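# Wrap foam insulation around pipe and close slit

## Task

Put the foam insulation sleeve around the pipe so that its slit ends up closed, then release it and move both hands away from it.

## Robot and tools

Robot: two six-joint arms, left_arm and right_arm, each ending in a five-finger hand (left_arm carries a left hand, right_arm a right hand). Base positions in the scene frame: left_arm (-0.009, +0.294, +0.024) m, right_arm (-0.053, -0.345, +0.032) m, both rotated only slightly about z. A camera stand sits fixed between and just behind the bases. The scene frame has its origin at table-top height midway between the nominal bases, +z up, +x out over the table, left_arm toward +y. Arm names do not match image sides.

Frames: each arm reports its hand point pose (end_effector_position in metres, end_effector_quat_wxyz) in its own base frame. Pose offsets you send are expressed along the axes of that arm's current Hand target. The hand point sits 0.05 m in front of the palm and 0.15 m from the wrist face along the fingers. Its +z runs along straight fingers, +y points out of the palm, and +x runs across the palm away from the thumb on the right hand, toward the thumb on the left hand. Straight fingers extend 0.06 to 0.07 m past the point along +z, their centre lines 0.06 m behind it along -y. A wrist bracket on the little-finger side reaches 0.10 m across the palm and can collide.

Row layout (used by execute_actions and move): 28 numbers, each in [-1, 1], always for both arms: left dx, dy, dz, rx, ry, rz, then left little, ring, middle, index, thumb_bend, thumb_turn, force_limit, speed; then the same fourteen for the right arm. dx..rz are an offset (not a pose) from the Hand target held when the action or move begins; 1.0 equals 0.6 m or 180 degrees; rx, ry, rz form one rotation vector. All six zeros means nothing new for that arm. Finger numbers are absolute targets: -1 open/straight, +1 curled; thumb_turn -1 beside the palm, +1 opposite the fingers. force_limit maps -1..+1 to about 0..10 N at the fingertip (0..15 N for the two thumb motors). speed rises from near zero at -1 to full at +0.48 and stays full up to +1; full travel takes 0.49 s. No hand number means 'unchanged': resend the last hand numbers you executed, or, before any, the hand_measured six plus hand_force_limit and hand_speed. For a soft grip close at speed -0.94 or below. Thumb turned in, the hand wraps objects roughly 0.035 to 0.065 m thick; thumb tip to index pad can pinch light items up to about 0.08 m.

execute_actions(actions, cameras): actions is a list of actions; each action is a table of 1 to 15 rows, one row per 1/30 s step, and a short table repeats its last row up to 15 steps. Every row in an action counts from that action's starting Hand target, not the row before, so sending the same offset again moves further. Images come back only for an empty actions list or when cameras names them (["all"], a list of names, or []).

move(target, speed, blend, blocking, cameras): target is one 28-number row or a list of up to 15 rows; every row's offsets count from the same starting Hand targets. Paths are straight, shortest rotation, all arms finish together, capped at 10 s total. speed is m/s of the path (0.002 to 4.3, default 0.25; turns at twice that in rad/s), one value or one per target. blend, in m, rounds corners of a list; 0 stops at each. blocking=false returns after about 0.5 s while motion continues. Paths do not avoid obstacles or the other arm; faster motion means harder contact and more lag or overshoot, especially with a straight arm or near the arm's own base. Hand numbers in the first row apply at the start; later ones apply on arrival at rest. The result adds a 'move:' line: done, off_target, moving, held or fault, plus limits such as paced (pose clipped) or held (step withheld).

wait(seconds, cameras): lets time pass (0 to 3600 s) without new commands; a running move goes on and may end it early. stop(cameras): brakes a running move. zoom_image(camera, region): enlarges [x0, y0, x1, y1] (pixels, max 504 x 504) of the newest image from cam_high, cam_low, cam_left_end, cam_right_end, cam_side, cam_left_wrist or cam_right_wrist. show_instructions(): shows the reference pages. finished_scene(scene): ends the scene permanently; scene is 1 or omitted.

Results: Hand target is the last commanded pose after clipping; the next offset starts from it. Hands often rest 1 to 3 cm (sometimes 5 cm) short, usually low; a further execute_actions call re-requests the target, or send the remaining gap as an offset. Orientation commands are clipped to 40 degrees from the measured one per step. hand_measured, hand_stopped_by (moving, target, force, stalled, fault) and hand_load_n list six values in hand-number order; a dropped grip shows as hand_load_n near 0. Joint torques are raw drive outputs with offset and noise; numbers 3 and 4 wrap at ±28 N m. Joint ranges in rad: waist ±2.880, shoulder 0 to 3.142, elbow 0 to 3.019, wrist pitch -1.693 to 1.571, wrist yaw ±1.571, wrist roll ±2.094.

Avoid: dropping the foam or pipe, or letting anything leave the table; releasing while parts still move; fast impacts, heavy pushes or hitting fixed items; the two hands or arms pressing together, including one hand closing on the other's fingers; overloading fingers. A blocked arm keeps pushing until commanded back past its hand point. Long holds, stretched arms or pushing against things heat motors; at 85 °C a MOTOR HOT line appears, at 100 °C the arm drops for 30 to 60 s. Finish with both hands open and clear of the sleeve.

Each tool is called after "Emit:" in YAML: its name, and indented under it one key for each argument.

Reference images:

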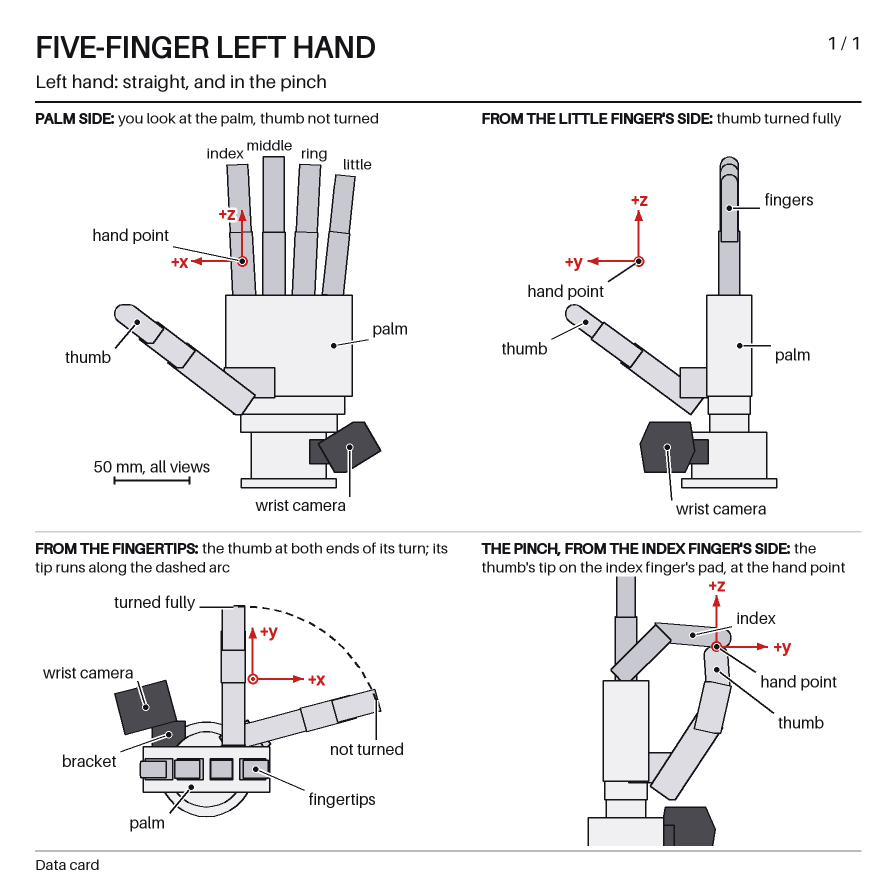

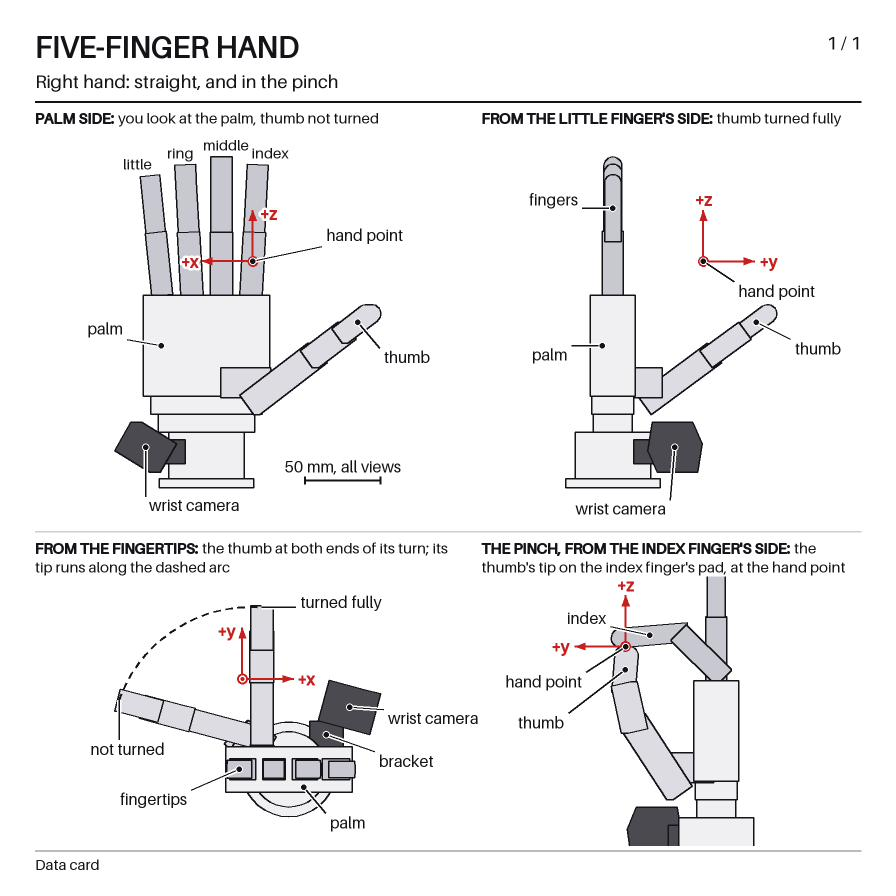

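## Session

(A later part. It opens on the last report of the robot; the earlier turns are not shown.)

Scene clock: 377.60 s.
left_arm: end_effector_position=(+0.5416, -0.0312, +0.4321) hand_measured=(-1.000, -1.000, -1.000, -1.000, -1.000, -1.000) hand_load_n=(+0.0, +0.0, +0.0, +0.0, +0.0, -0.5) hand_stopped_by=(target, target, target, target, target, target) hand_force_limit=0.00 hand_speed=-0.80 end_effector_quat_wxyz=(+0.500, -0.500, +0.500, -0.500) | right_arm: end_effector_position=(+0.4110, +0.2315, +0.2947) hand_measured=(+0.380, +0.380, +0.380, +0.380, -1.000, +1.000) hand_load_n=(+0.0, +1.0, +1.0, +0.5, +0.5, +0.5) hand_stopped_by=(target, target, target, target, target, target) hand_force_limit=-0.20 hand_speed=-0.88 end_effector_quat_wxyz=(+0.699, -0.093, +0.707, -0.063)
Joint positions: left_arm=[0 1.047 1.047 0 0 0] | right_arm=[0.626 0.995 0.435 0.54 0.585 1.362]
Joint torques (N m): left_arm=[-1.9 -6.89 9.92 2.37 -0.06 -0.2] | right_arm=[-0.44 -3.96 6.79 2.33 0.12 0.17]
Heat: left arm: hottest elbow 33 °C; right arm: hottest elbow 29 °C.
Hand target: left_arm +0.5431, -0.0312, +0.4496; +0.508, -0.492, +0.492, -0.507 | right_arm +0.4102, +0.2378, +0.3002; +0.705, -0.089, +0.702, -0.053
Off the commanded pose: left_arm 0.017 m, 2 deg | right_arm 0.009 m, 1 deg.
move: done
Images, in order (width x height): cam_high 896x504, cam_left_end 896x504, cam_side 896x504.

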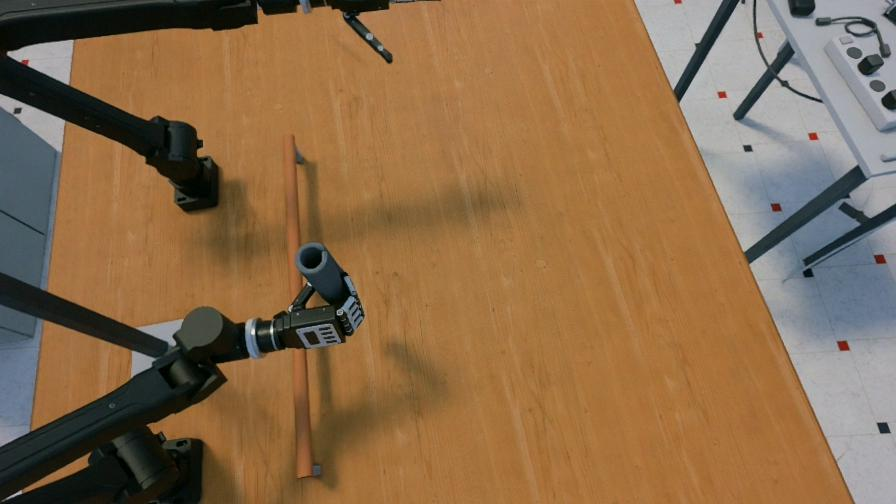

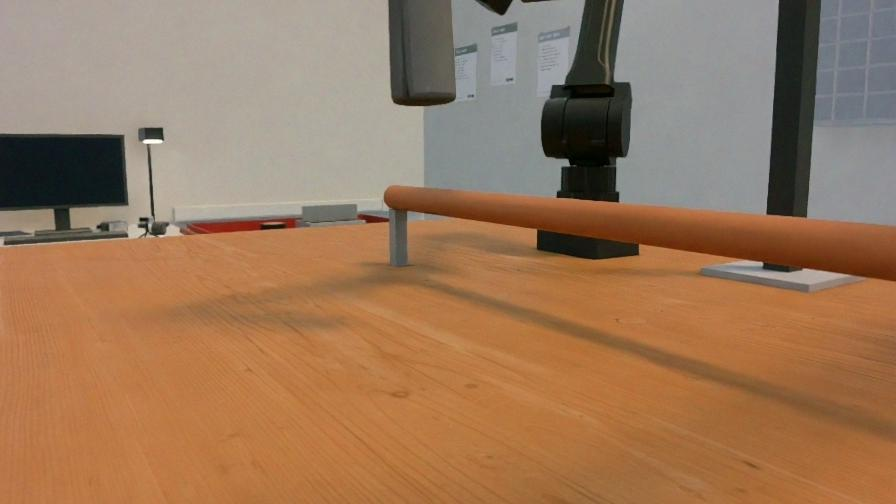

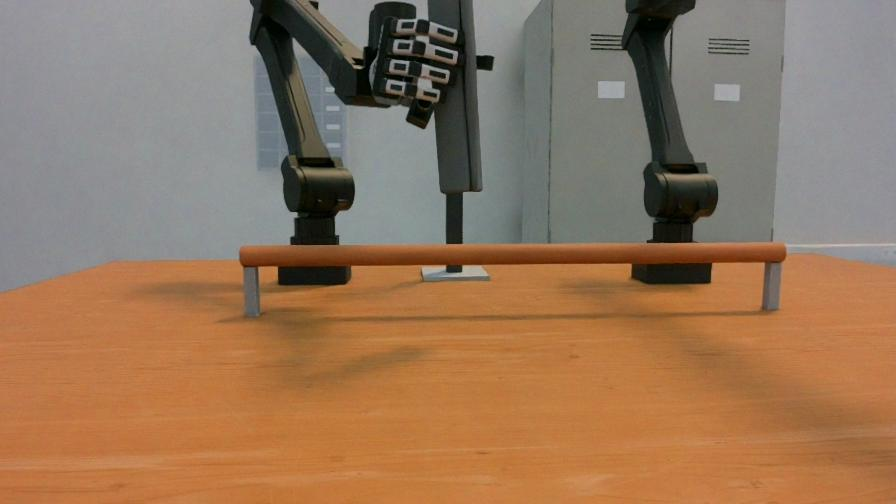

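Emit:
move:
  target: [0,0,0,0,0,0,-1,-1,-1,-1,-1,-1,0,-0.8,0.237,0.048,0.0167,0,0,-0.0222,0.38,0.38,0.38,0.38,-1,1,-0.2,-0.88]
  speed: 0.08
  cameras: ["cam_side","cam_high","cam_left_end"]

Scene clock: 381.47 s.
left_arm: end_effector_position=(+0.5416, -0.0312, +0.4321) hand_measured=(-1.000, -1.000, -1.000, -1.000, -1.000, -1.000) hand_load_n=(+0.0, +0.0, +0.0, +0.0, +0.0, -0.5) hand_stopped_by=(target, target, target, target, target, target) hand_force_limit=0.00 hand_speed=-0.80 end_effector_quat_wxyz=(+0.500, -0.500, +0.500, -0.500) | right_arm: end_effector_position=(+0.4173, +0.2409, +0.1536) hand_measured=(+0.380, +0.380, +0.380, +0.380, -1.000, +1.000) hand_load_n=(+0.0, +1.0, +1.0, +0.5, +0.0, +0.5) hand_stopped_by=(target, target, target, target, target, target) hand_force_limit=-0.20 hand_speed=-0.88 end_effector_quat_wxyz=(+0.699, -0.116, +0.702, -0.075)
Joint positions: left_arm=[0 1.047 1.047 0 0 0] | right_arm=[0.626 1.579 0.308 1.255 0.569 1.309]
Joint torques (N m): left_arm=[-1.67 -7.06 9.94 2.37 -0.08 -0.22] | right_arm=[-2.2 -6.3 3.12 2.11 -0.08 0.02]
Heat: left arm: hottest elbow 33 °C; right arm: hottest elbow 28 °C.
Hand target: left_arm +0.5431, -0.0312, +0.4496; +0.508, -0.492, +0.492, -0.507 | right_arm +0.4200, +0.2381, +0.1550; +0.702, -0.113, +0.698, -0.077
Off the commanded pose: left_arm 0.017 m, 2 deg | right_arm 0.004 m, 1 deg.
move: done
Images, in order (width x height): cam_high 896x504, cam_left_end 896x504, cam_side 896x504.

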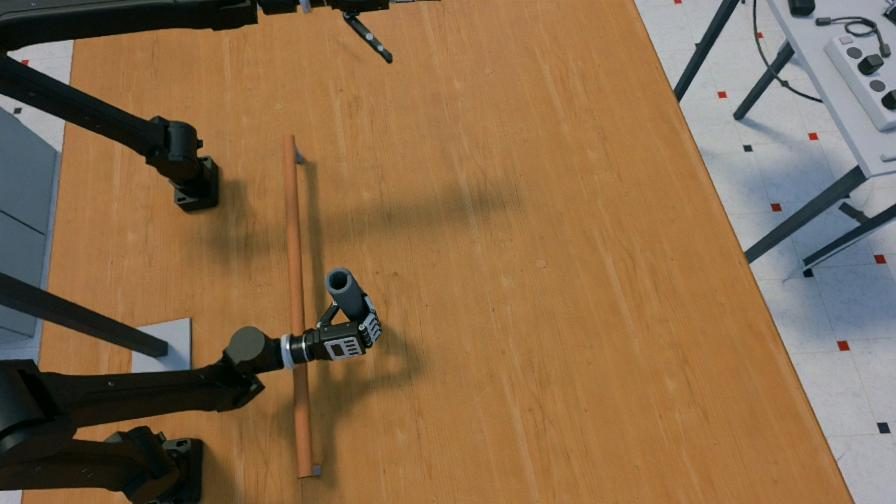

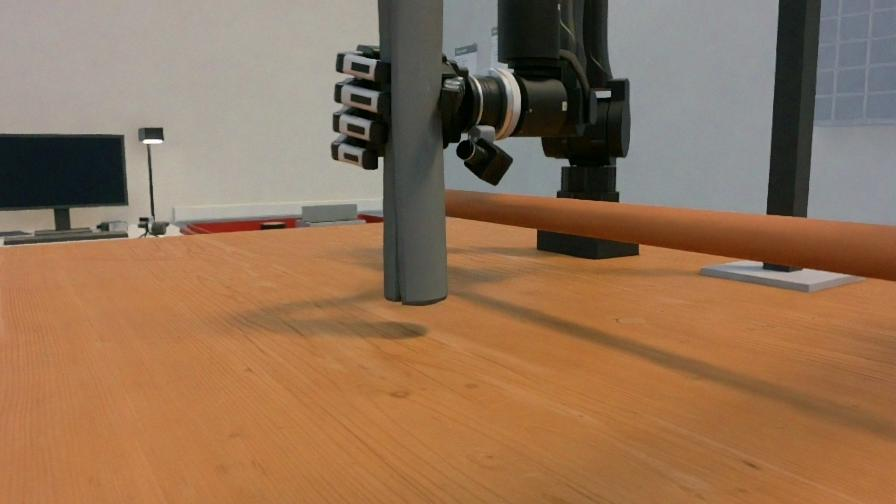

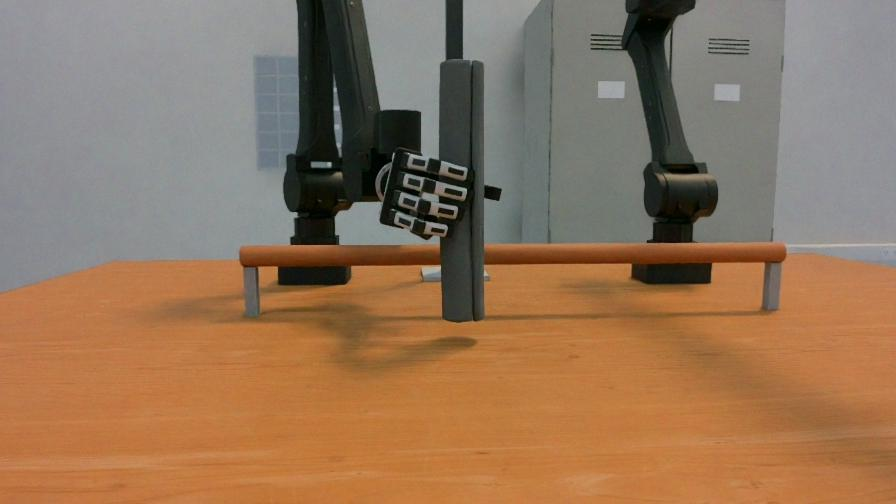

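Emit:
move:
  target: [0,0,0,0,0,0,-1,-1,-1,-1,-1,-1,0,-0.8,0.0353,0.0098,0,0,0,0,0.38,0.38,0.38,0.38,-1,1,-0.2,-0.88]
  speed: 0.03
  cameras: ["cam_side","cam_left_end"]

Scene clock: 383.03 s.
left_arm: end_effector_position=(+0.5416, -0.0312, +0.4321) hand_measured=(-1.000, -1.000, -1.000, -1.000, -1.000, -1.000) hand_load_n=(+0.0, +0.0, -0.5, +0.0, +0.0, -0.5) hand_stopped_by=(target, target, target, target, target, target) hand_force_limit=0.00 hand_speed=-0.80 end_effector_quat_wxyz=(+0.500, -0.500, +0.500, -0.500) | right_arm: end_effector_position=(+0.4175, +0.2411, +0.1317) hand_measured=(+0.380, +0.380, +0.380, +0.380, -1.000, +1.000) hand_load_n=(+0.0, +1.0, +0.5, +0.5, +0.0, +0.5) hand_stopped_by=(target, target, target, target, target, target) hand_force_limit=-0.20 hand_speed=-0.88 end_effector_quat_wxyz=(+0.699, -0.116, +0.702, -0.075)
Joint positions: left_arm=[0 1.047 1.047 0 0 0] | right_arm=[0.626 1.698 0.308 1.374 0.569 1.308]
Joint torques (N m): left_arm=[-1.55 -7.12 9.94 2.3 -0.08 -0.19] | right_arm=[-1.96 -7.24 2.43 2.19 -0.07 0.02]
Heat: left arm: hottest elbow 33 °C; right arm: hottest elbow 28 °C.
Hand target: left_arm +0.5431, -0.0312, +0.4496; +0.508, -0.492, +0.492, -0.507 | right_arm +0.4200, +0.2381, +0.1331; +0.702, -0.113, +0.698, -0.077
Off the commanded pose: left_arm 0.017 m, 2 deg | right_arm 0.004 m, 1 deg.
move: done
Images, in order (width x height): cam_left_end 896x504, cam_side 896x504.

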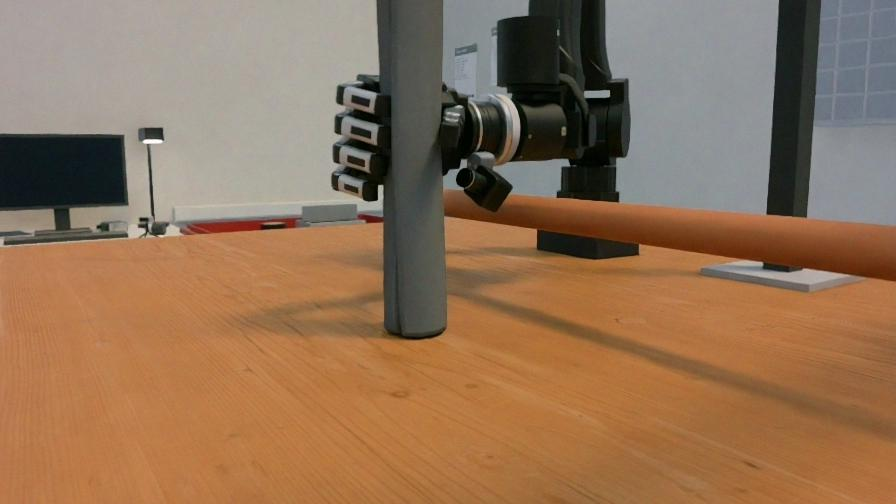

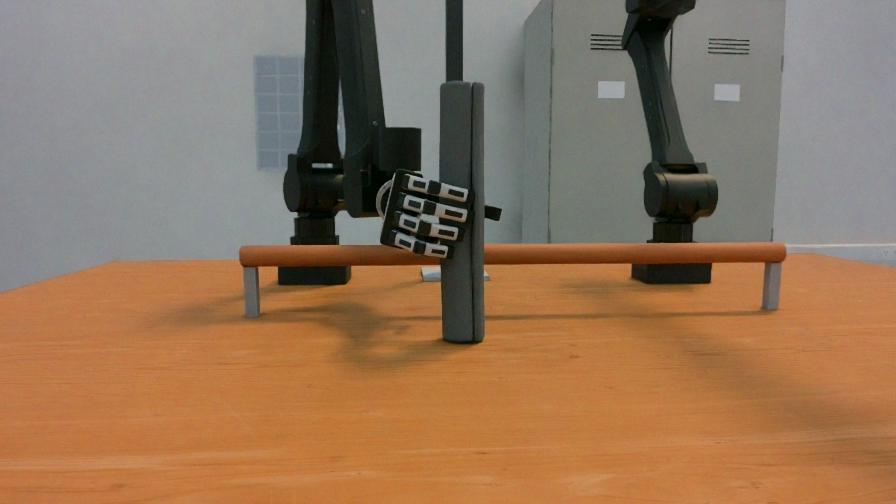

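Emit:
move:
  target: [0,0,0,0,0,0,-1,-1,-1,-1,-1,-1,0,-0.8,0.0088,0.0024,0,0,0,0,0.38,0.38,0.38,0.38,-1,1,-0.2,-0.88]
  speed: 0.02
  cameras: ["cam_side"]

Emit:
zoom_image:
  camera: "cam_side"
  region: [380, 60, 560, 370]

Scene clock: 383.90 s.
left_arm: end_effector_position=(+0.5416, -0.0312, +0.4321) hand_measured=(-1.000, -1.000, -1.000, -1.000, -1.000, -1.000) hand_load_n=(+0.0, +0.0, +0.0, +0.0, +0.0, +0.0) hand_stopped_by=(target, target, target, target, target, target) hand_force_limit=0.00 hand_speed=-0.80 end_effector_quat_wxyz=(+0.500, -0.500, +0.500, -0.500) | right_arm: end_effector_position=(+0.4172, +0.2409, +0.1295) hand_measured=(+0.380, +0.380, +0.380, +0.380, -1.000, +1.000) hand_load_n=(+0.0, +0.5, +1.0, +0.5, +0.0, +1.0) hand_stopped_by=(target, target, target, target, target, target) hand_force_limit=-0.20 hand_speed=-0.88 end_effector_quat_wxyz=(+0.701, -0.114, +0.700, -0.073)
Joint positions: left_arm=[0 1.047 1.047 0 0 0] | right_arm=[0.626 1.723 0.308 1.409 0.568 1.308]
Joint torques (N m): left_arm=[-1.61 -6.95 9.98 2.32 -0.07 -0.2] | right_arm=[-1.9 -6.48 2.29 1.92 -0.09 0]
Heat: left arm: hottest elbow 33 °C; right arm: hottest elbow 28 °C.
Hand target: left_arm +0.5431, -0.0312, +0.4496; +0.508, -0.492, +0.492, -0.507 | right_arm +0.4199, +0.2381, +0.1277; +0.702, -0.114, +0.698, -0.077
Off the commanded pose: left_arm 0.017 m, 2 deg | right_arm 0.004 m, 1 deg.
move: done

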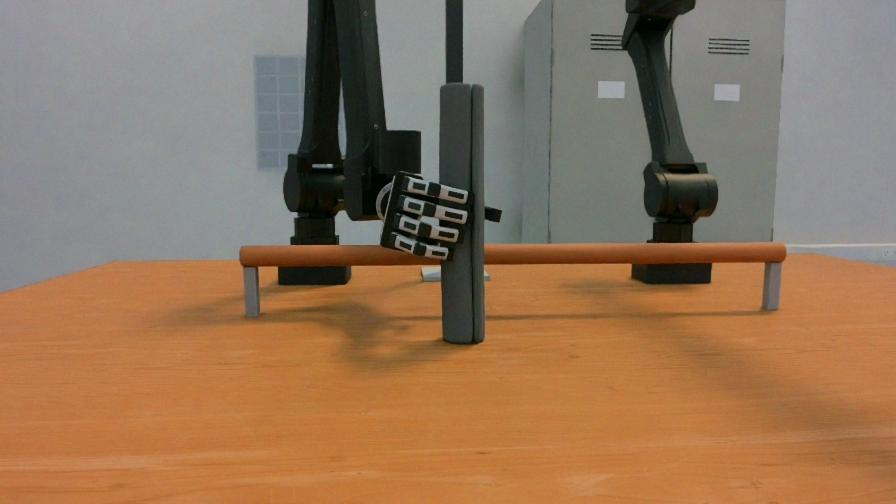

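Scaled by 1.626.

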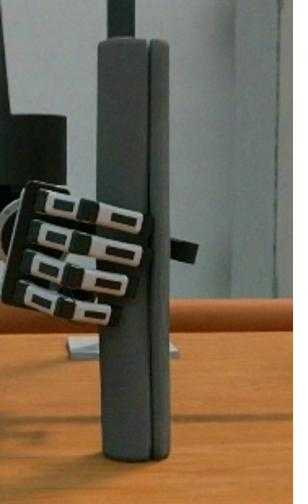

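Emit:
execute_actions:
  actions:
    - [[0,0,0,0,0,0,-1,-1,-1,-1,-1,-1,0,-0.8,0,0,0,0,0,0,0.1,0.1,0.1,0.1,-1,1,-0.2,-0.85]]
  cameras: ["cam_high","cam_side","cam_left_end"]

Emit:
zoom_image:
  camera: "cam_high"
  region: [290, 240, 410, 380]

Scene clock: 384.93 s.
left_arm: end_effector_position=(+0.5416, -0.0312, +0.4321) hand_measured=(-1.000, -1.000, -1.000, -1.000, -1.000, -1.000) hand_load_n=(+0.0, -0.5, +0.0, +0.0, +0.0, -0.5) hand_stopped_by=(target, target, target, target, target, target) hand_force_limit=0.00 hand_speed=-0.80 end_effector_quat_wxyz=(+0.500, -0.500, +0.500, -0.500) | right_arm: end_effector_position=(+0.4172, +0.2409, +0.1275) hand_measured=(+0.100, +0.100, +0.100, +0.100, -1.000, +1.000) hand_load_n=(+0.0, +0.0, -0.5, +0.0, +0.0, -0.5) hand_stopped_by=(target, target, target, target, target, target) hand_force_limit=-0.20 hand_speed=-0.85 end_effector_quat_wxyz=(+0.700, -0.115, +0.701, -0.074)
Joint positions: left_arm=[0 1.047 1.047 0 0 0] | right_arm=[0.626 1.727 0.308 1.409 0.568 1.308]
Joint torques (N m): left_arm=[-1.73 -7.06 9.91 2.29 -0.05 -0.2] | right_arm=[-1.85 -7.18 2.4 1.98 -0.08 0.01]
Heat: left arm: hottest elbow 33 °C; right arm: hottest elbow 28 °C.
Hand target: left_arm +0.5431, -0.0312, +0.4496; +0.508, -0.492, +0.492, -0.507 | right_arm +0.4200, +0.2380, +0.1277; +0.702, -0.113, +0.698, -0.077
Off the commanded pose: left_arm 0.017 m, 2 deg | right_arm 0.004 m, 1 deg.
Images, in order (width x height): cam_high 896x504, cam_left_end 896x504, cam_side 896x504.

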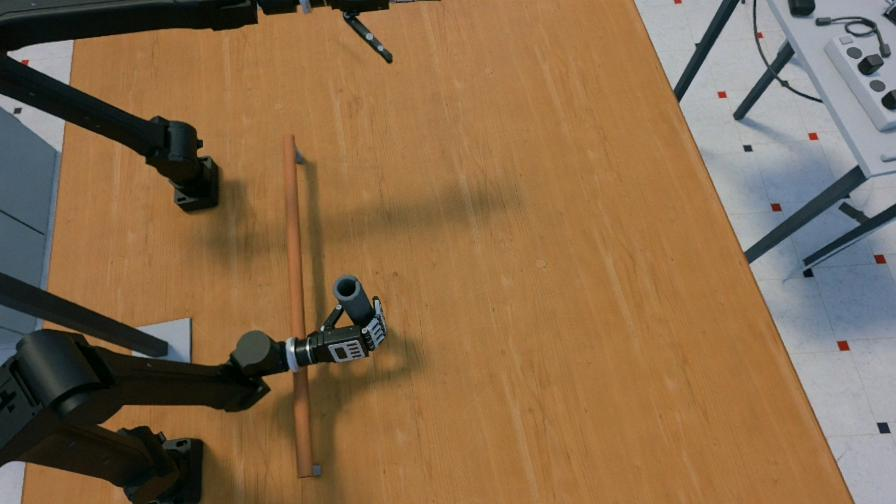

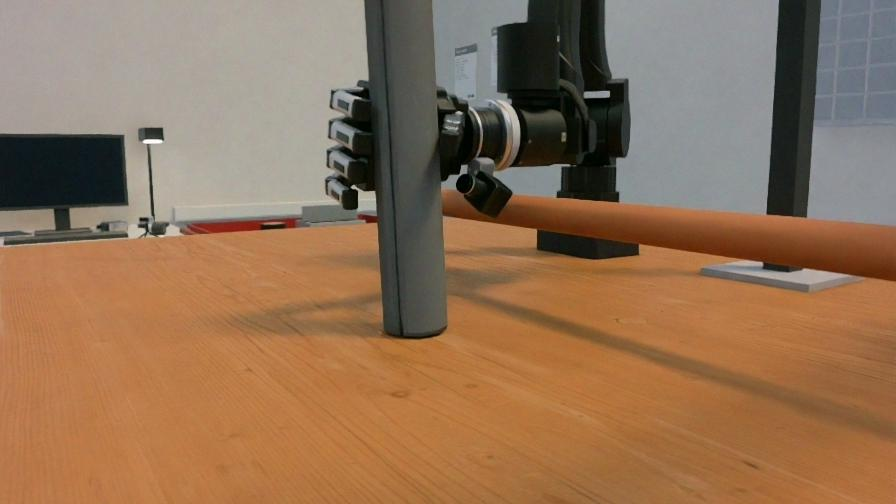

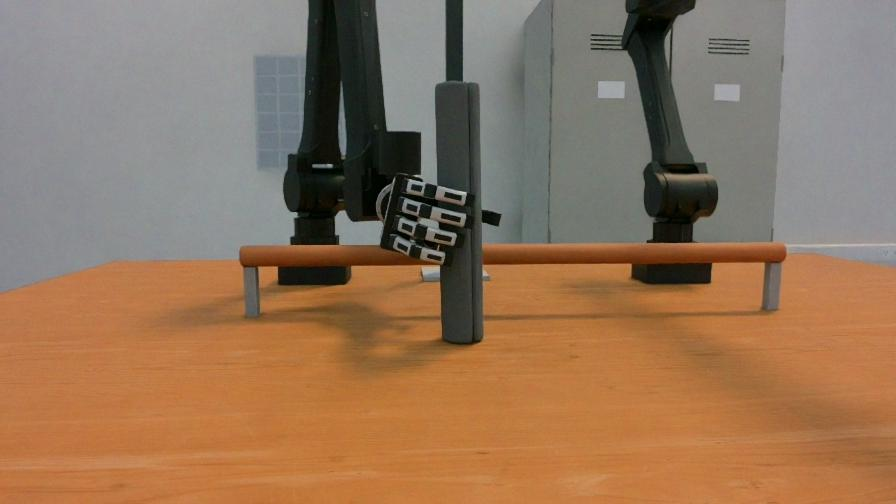

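Scaled by 3.600.

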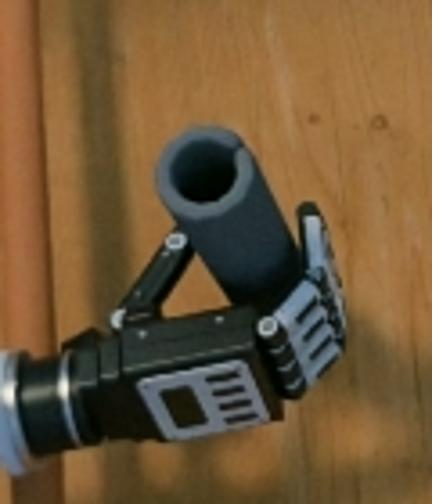

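Emit:
execute_actions:
  actions:
    - [[0,0,0,0,0,0,-1,-1,-1,-1,-1,-1,0,-0.8,0,0,0,0,0,0,-0.2,-0.2,-0.2,-0.2,-1,1,-0.2,-0.88]]
  cameras: ["cam_side","cam_left_end"]

Emit:
move:
  target: [0,0,0,0,0,0,-1,-1,-1,-1,-1,-1,0,-0.8,-0.0138,-0.0126,-0.0171,0.1388,0.0184,0.0852,-0.2,-0.2,-0.2,-0.2,-1,1,-0.2,-0.88]
  speed: 0.08
  cameras: ["cam_high","cam_side","cam_left_end"]

Scene clock: 386.83 s.
left_arm: end_effector_position=(+0.5416, -0.0312, +0.4321) hand_measured=(-1.000, -1.000, -1.000, -1.000, -1.000, -1.000) hand_load_n=(+0.0, +0.0, +0.0, +0.0, +0.0, -0.5) hand_stopped_by=(target, target, target, target, target, target) hand_force_limit=0.00 hand_speed=-0.80 end_effector_quat_wxyz=(+0.500, -0.500, +0.500, -0.500) | right_arm: end_effector_position=(+0.4172, +0.2409, +0.1275) hand_measured=(-0.200, -0.200, -0.200, -0.200, -1.000, +1.000) hand_load_n=(+0.0, +0.0, +0.0, +0.0, +0.0, +0.0) hand_stopped_by=(target, target, target, target, target, target) hand_force_limit=-0.20 hand_speed=-0.88 end_effector_quat_wxyz=(+0.700, -0.115, +0.701, -0.074)
Joint positions: left_arm=[0 1.047 1.047 0 0 0] | right_arm=[0.626 1.727 0.308 1.409 0.568 1.308]
Joint torques (N m): left_arm=[-1.61 -7.18 9.98 2.36 -0.07 -0.2] | right_arm=[-1.9 -7.18 2.43 2 -0.06 0.02]
Heat: left arm: hottest elbow 33 °C; right arm: hottest elbow 28 °C.
Hand target: left_arm +0.5431, -0.0312, +0.4496; +0.508, -0.492, +0.492, -0.507 | right_arm +0.4200, +0.2380, +0.1277; +0.702, -0.113, +0.698, -0.077
Off the commanded pose: left_arm 0.017 m, 2 deg | right_arm 0.004 m, 1 deg.
Images, in order (width x height): cam_left_end 896x504, cam_side 896x504.

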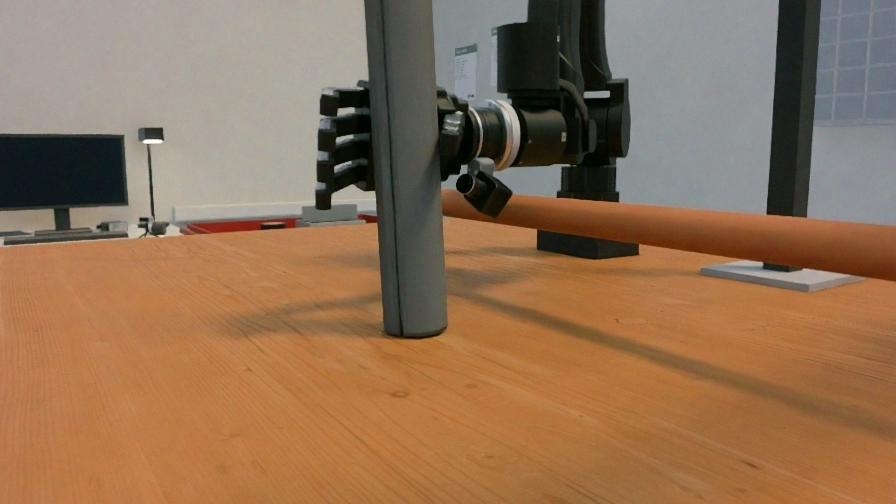

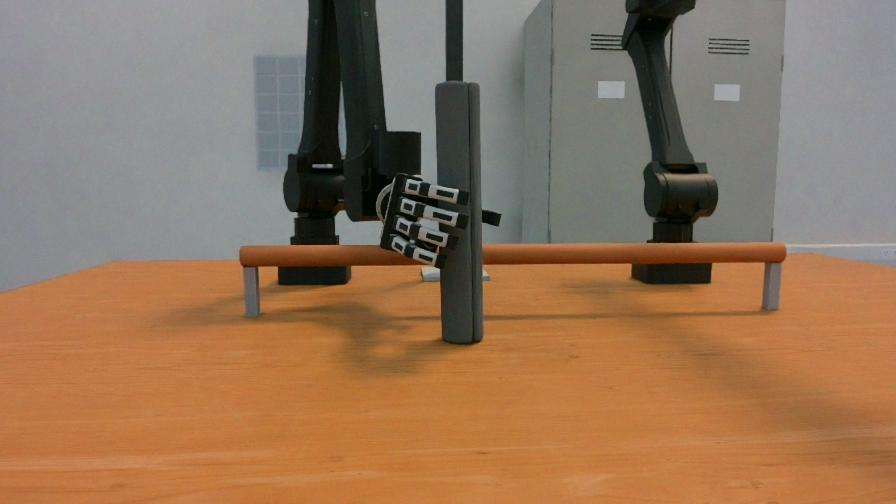

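Scene clock: 390.80 s.
left_arm: end_effector_position=(+0.5416, -0.0312, +0.4321) hand_measured=(-1.000, -1.000, -1.000, -1.000, -1.000, -1.000) hand_load_n=(+0.0, +0.0, +0.0, +0.0, +0.0, -0.5) hand_stopped_by=(target, target, target, target, target, target) hand_force_limit=0.00 hand_speed=-0.80 end_effector_quat_wxyz=(+0.500, -0.500, +0.500, -0.500) | right_arm: end_effector_position=(+0.4091, +0.2234, +0.1369) hand_measured=(-0.200, -0.200, -0.200, -0.200, -1.000, +1.000) hand_load_n=(+0.0, +0.0, +0.0, +0.0, +0.0, -0.5) hand_stopped_by=(target, target, target, target, target, target) hand_force_limit=-0.20 hand_speed=-0.88 end_effector_quat_wxyz=(+0.693, +0.136, +0.694, -0.143)
Joint positions: left_arm=[0 1.047 1.047 0 0 0] | right_arm=[0.867 1.808 0.415 1.394 1.264 1.558]
Joint torques (N m): left_arm=[-1.96 -7.12 9.92 2.35 -0.07 -0.21] | right_arm=[-0.44 -8.12 3.07 0.69 0.14 0.22]
Heat: left arm: hottest elbow 33 °C; right arm: hottest elbow 28 °C.
Hand target: left_arm +0.5431, -0.0312, +0.4496; +0.508, -0.492, +0.492, -0.507 | right_arm +0.4101, +0.2326, +0.1378; +0.694, +0.136, +0.694, -0.136
Off the commanded pose: left_arm 0.017 m, 2 deg | right_arm 0.009 m, 1 deg.
move: done
Images, in order (width x height): cam_high 896x504, cam_left_end 896x504, cam_side 896x504.

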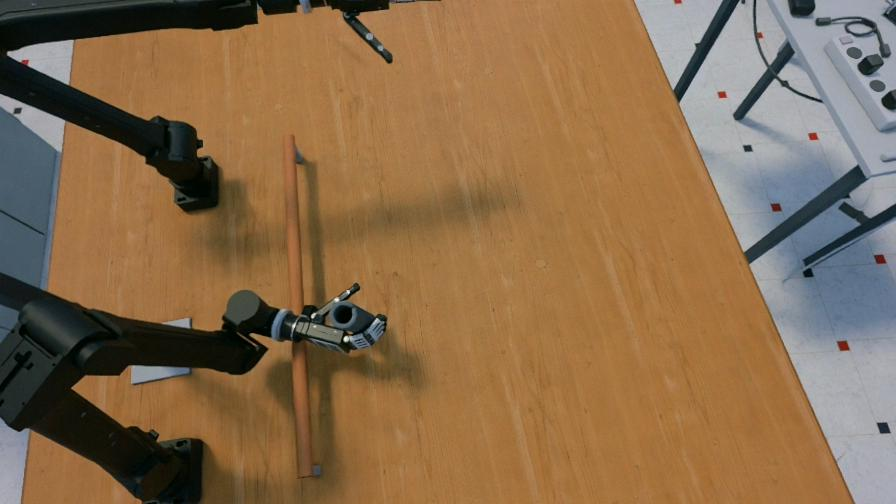

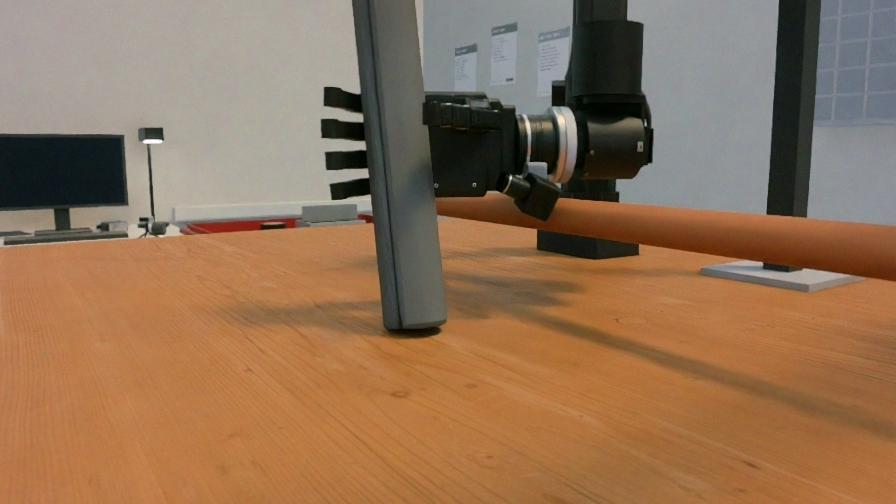

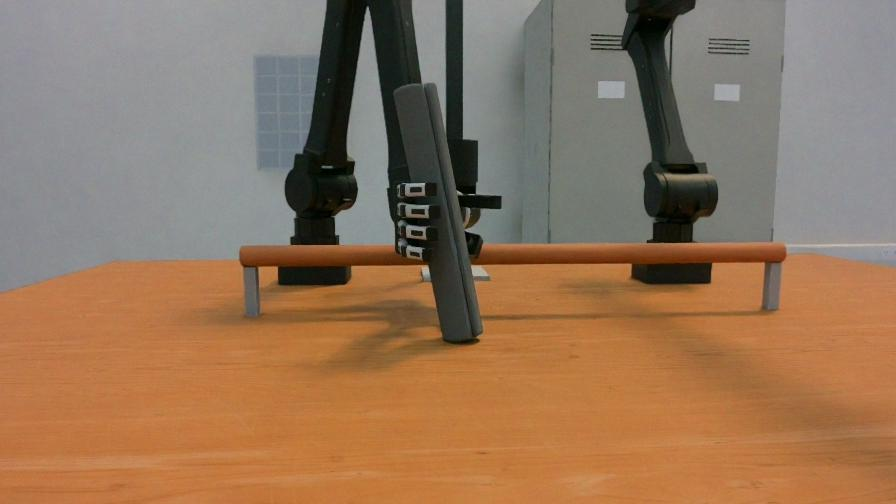

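Emit:
move:
  target: [0,0,0,0,0,0,-1,-1,-1,-1,-1,-1,0,-0.8,0,0.0302,-0.0231,0,0,0,-0.2,-0.2,-0.2,-0.2,-1,1,-0.2,-0.88]
  speed: 0.04
  cameras: ["cam_high","cam_side","cam_left_end"]

Emit:
zoom_image:
  camera: "cam_high"
  region: [290, 240, 410, 380]

Scene clock: 392.17 s.
left_arm: end_effector_position=(+0.5416, -0.0312, +0.4321) hand_measured=(-1.000, -1.000, -1.000, -1.000, -1.000, -1.000) hand_load_n=(+0.0, +0.0, +0.0, -0.5, +0.0, -0.5) hand_stopped_by=(target, target, target, target, target, target) hand_force_limit=0.00 hand_speed=-0.80 end_effector_quat_wxyz=(+0.500, -0.500, +0.500, -0.500) | right_arm: end_effector_position=(+0.4032, +0.2452, +0.1382) hand_measured=(-0.200, -0.200, -0.200, -0.200, -1.000, +1.000) hand_load_n=(+0.0, +0.0, +0.0, +0.0, +0.0, -0.5) hand_stopped_by=(target, target, target, target, target, target) hand_force_limit=-0.20 hand_speed=-0.88 end_effector_quat_wxyz=(+0.693, +0.136, +0.694, -0.142)
Joint positions: left_arm=[0 1.047 1.047 0 0 0] | right_arm=[0.923 1.815 0.451 1.367 1.319 1.56]
Joint torques (N m): left_arm=[-1.73 -6.95 9.96 2.29 -0.06 -0.21] | right_arm=[-0.44 -8.47 3.48 0.5 0.11 0.2]
Heat: left arm: hottest elbow 33 °C; right arm: hottest elbow 28 °C.
Hand target: left_arm +0.5431, -0.0312, +0.4496; +0.508, -0.492, +0.492, -0.507 | right_arm +0.4040, +0.2545, +0.1377; +0.694, +0.136, +0.694, -0.136
Off the commanded pose: left_arm 0.017 m, 2 deg | right_arm 0.009 m, 1 deg.
move: done
Images, in order (width x height): cam_high 896x504, cam_left_end 896x504, cam_side 896x504.

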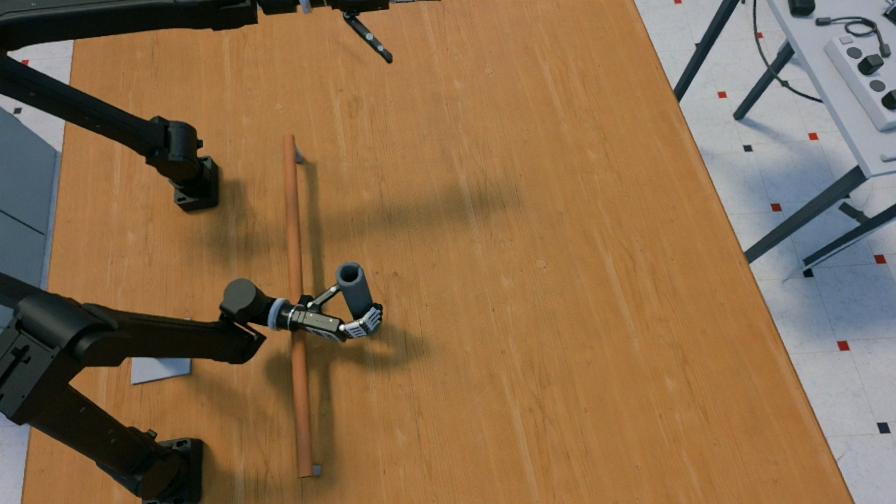

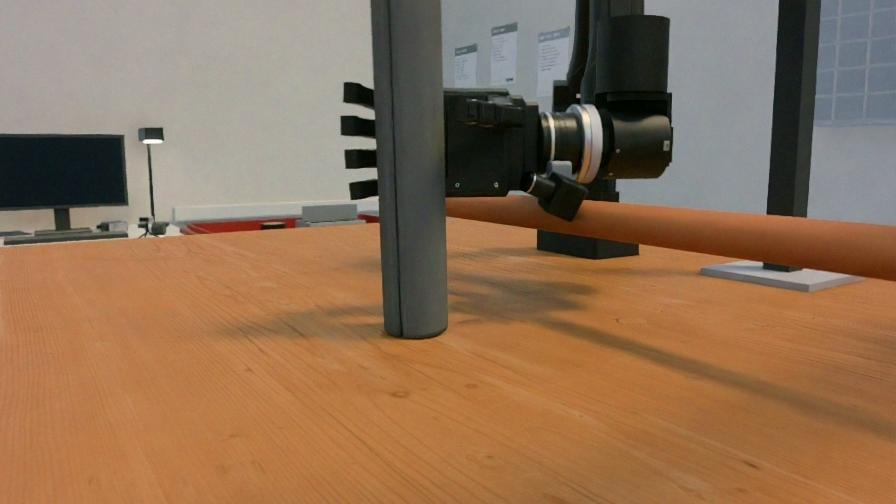

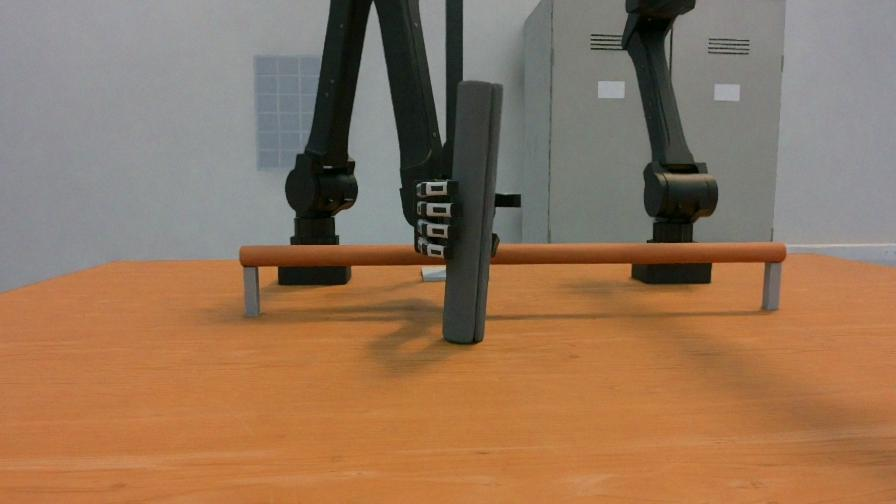

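Scaled by 3.600.

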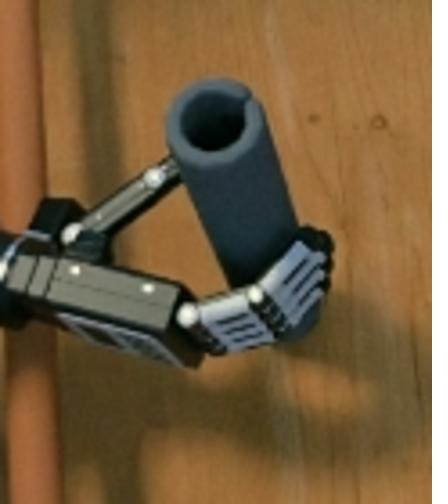

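Emit:
execute_actions:
  actions: []
  cameras: ["cam_side","cam_left_end","cam_high"]

Scene clock: 392.73 s.
left_arm: end_effector_position=(+0.5416, -0.0312, +0.4321) hand_measured=(-1.000, -1.000, -1.000, -1.000, -1.000, -1.000) hand_load_n=(+0.0, +0.0, +0.0, +0.0, +0.0, +0.0) hand_stopped_by=(target, target, target, target, target, target) hand_force_limit=0.00 hand_speed=-0.80 end_effector_quat_wxyz=(+0.500, -0.500, +0.500, -0.500) | right_arm: end_effector_position=(+0.4032, +0.2452, +0.1382) hand_measured=(-0.200, -0.200, -0.200, -0.200, -1.000, +1.000) hand_load_n=(+0.0, +0.5, +0.0, +0.0, +0.0, +0.0) hand_stopped_by=(target, target, target, target, target, target) hand_force_limit=-0.20 hand_speed=-0.88 end_effector_quat_wxyz=(+0.693, +0.136, +0.694, -0.142)
Joint positions: left_arm=[0 1.047 1.047 0 0 0] | right_arm=[0.923 1.815 0.451 1.366 1.319 1.561]
Joint velocities: within noise
Joint torques (N m): left_arm=[-1.79 -7.41 9.92 2.3 -0.07 -0.19] | right_arm=[-0.44 -8 3.34 0.57 0.14 0.17]
Motor temperatures (°C): left_arm=[24 25 33 27 22 24] | right_arm=[26 24 28 22 23 25]
Heat: left arm: hottest elbow 33 °C; right arm: hottest elbow 28 °C.
Hand target: left_arm +0.5431, -0.0312, +0.4496; +0.508, -0.492, +0.492, -0.507 | right_arm +0.4040, +0.2545, +0.1377; +0.694, +0.136, +0.694, -0.136
Off the commanded pose: left_arm 0.017 m, 2 deg | right_arm 0.009 m, 1 deg.
Images, in order (width x height): cam_high 896x504, cam_left_end 896x504, cam_side 896x504.

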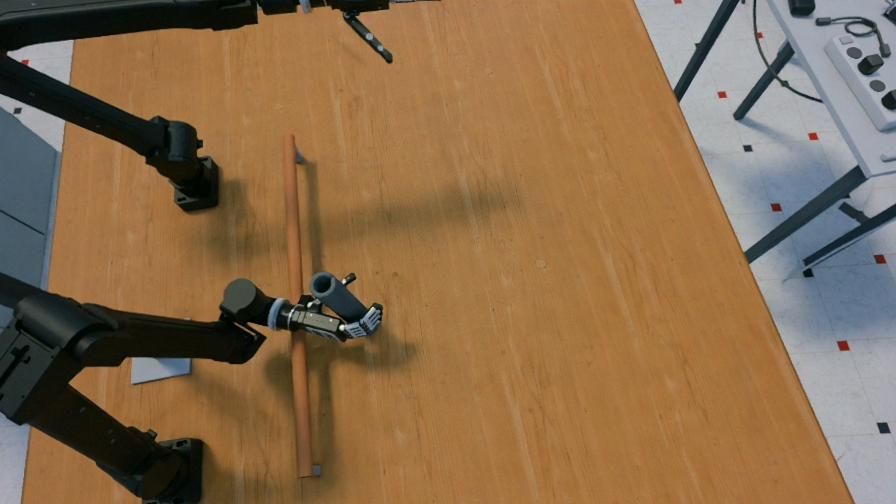

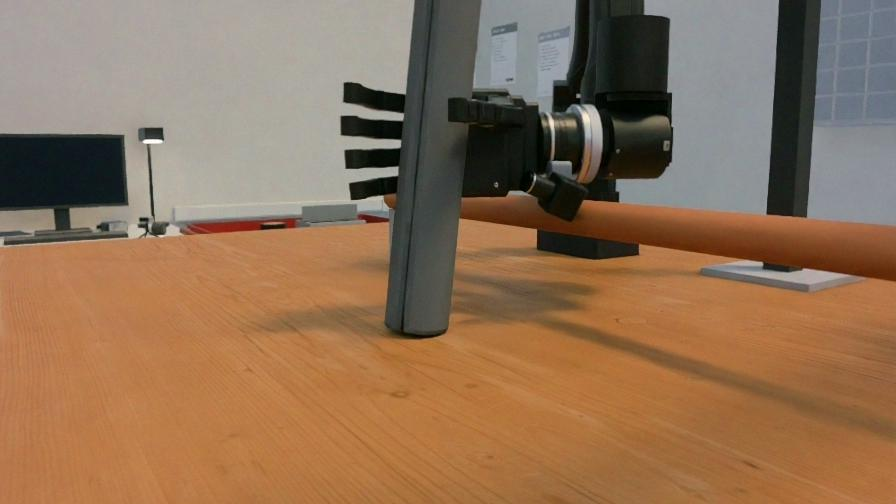

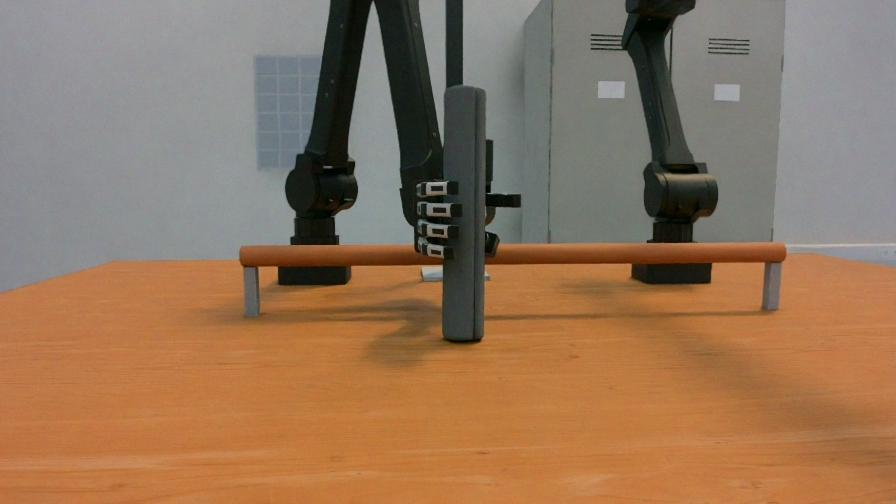

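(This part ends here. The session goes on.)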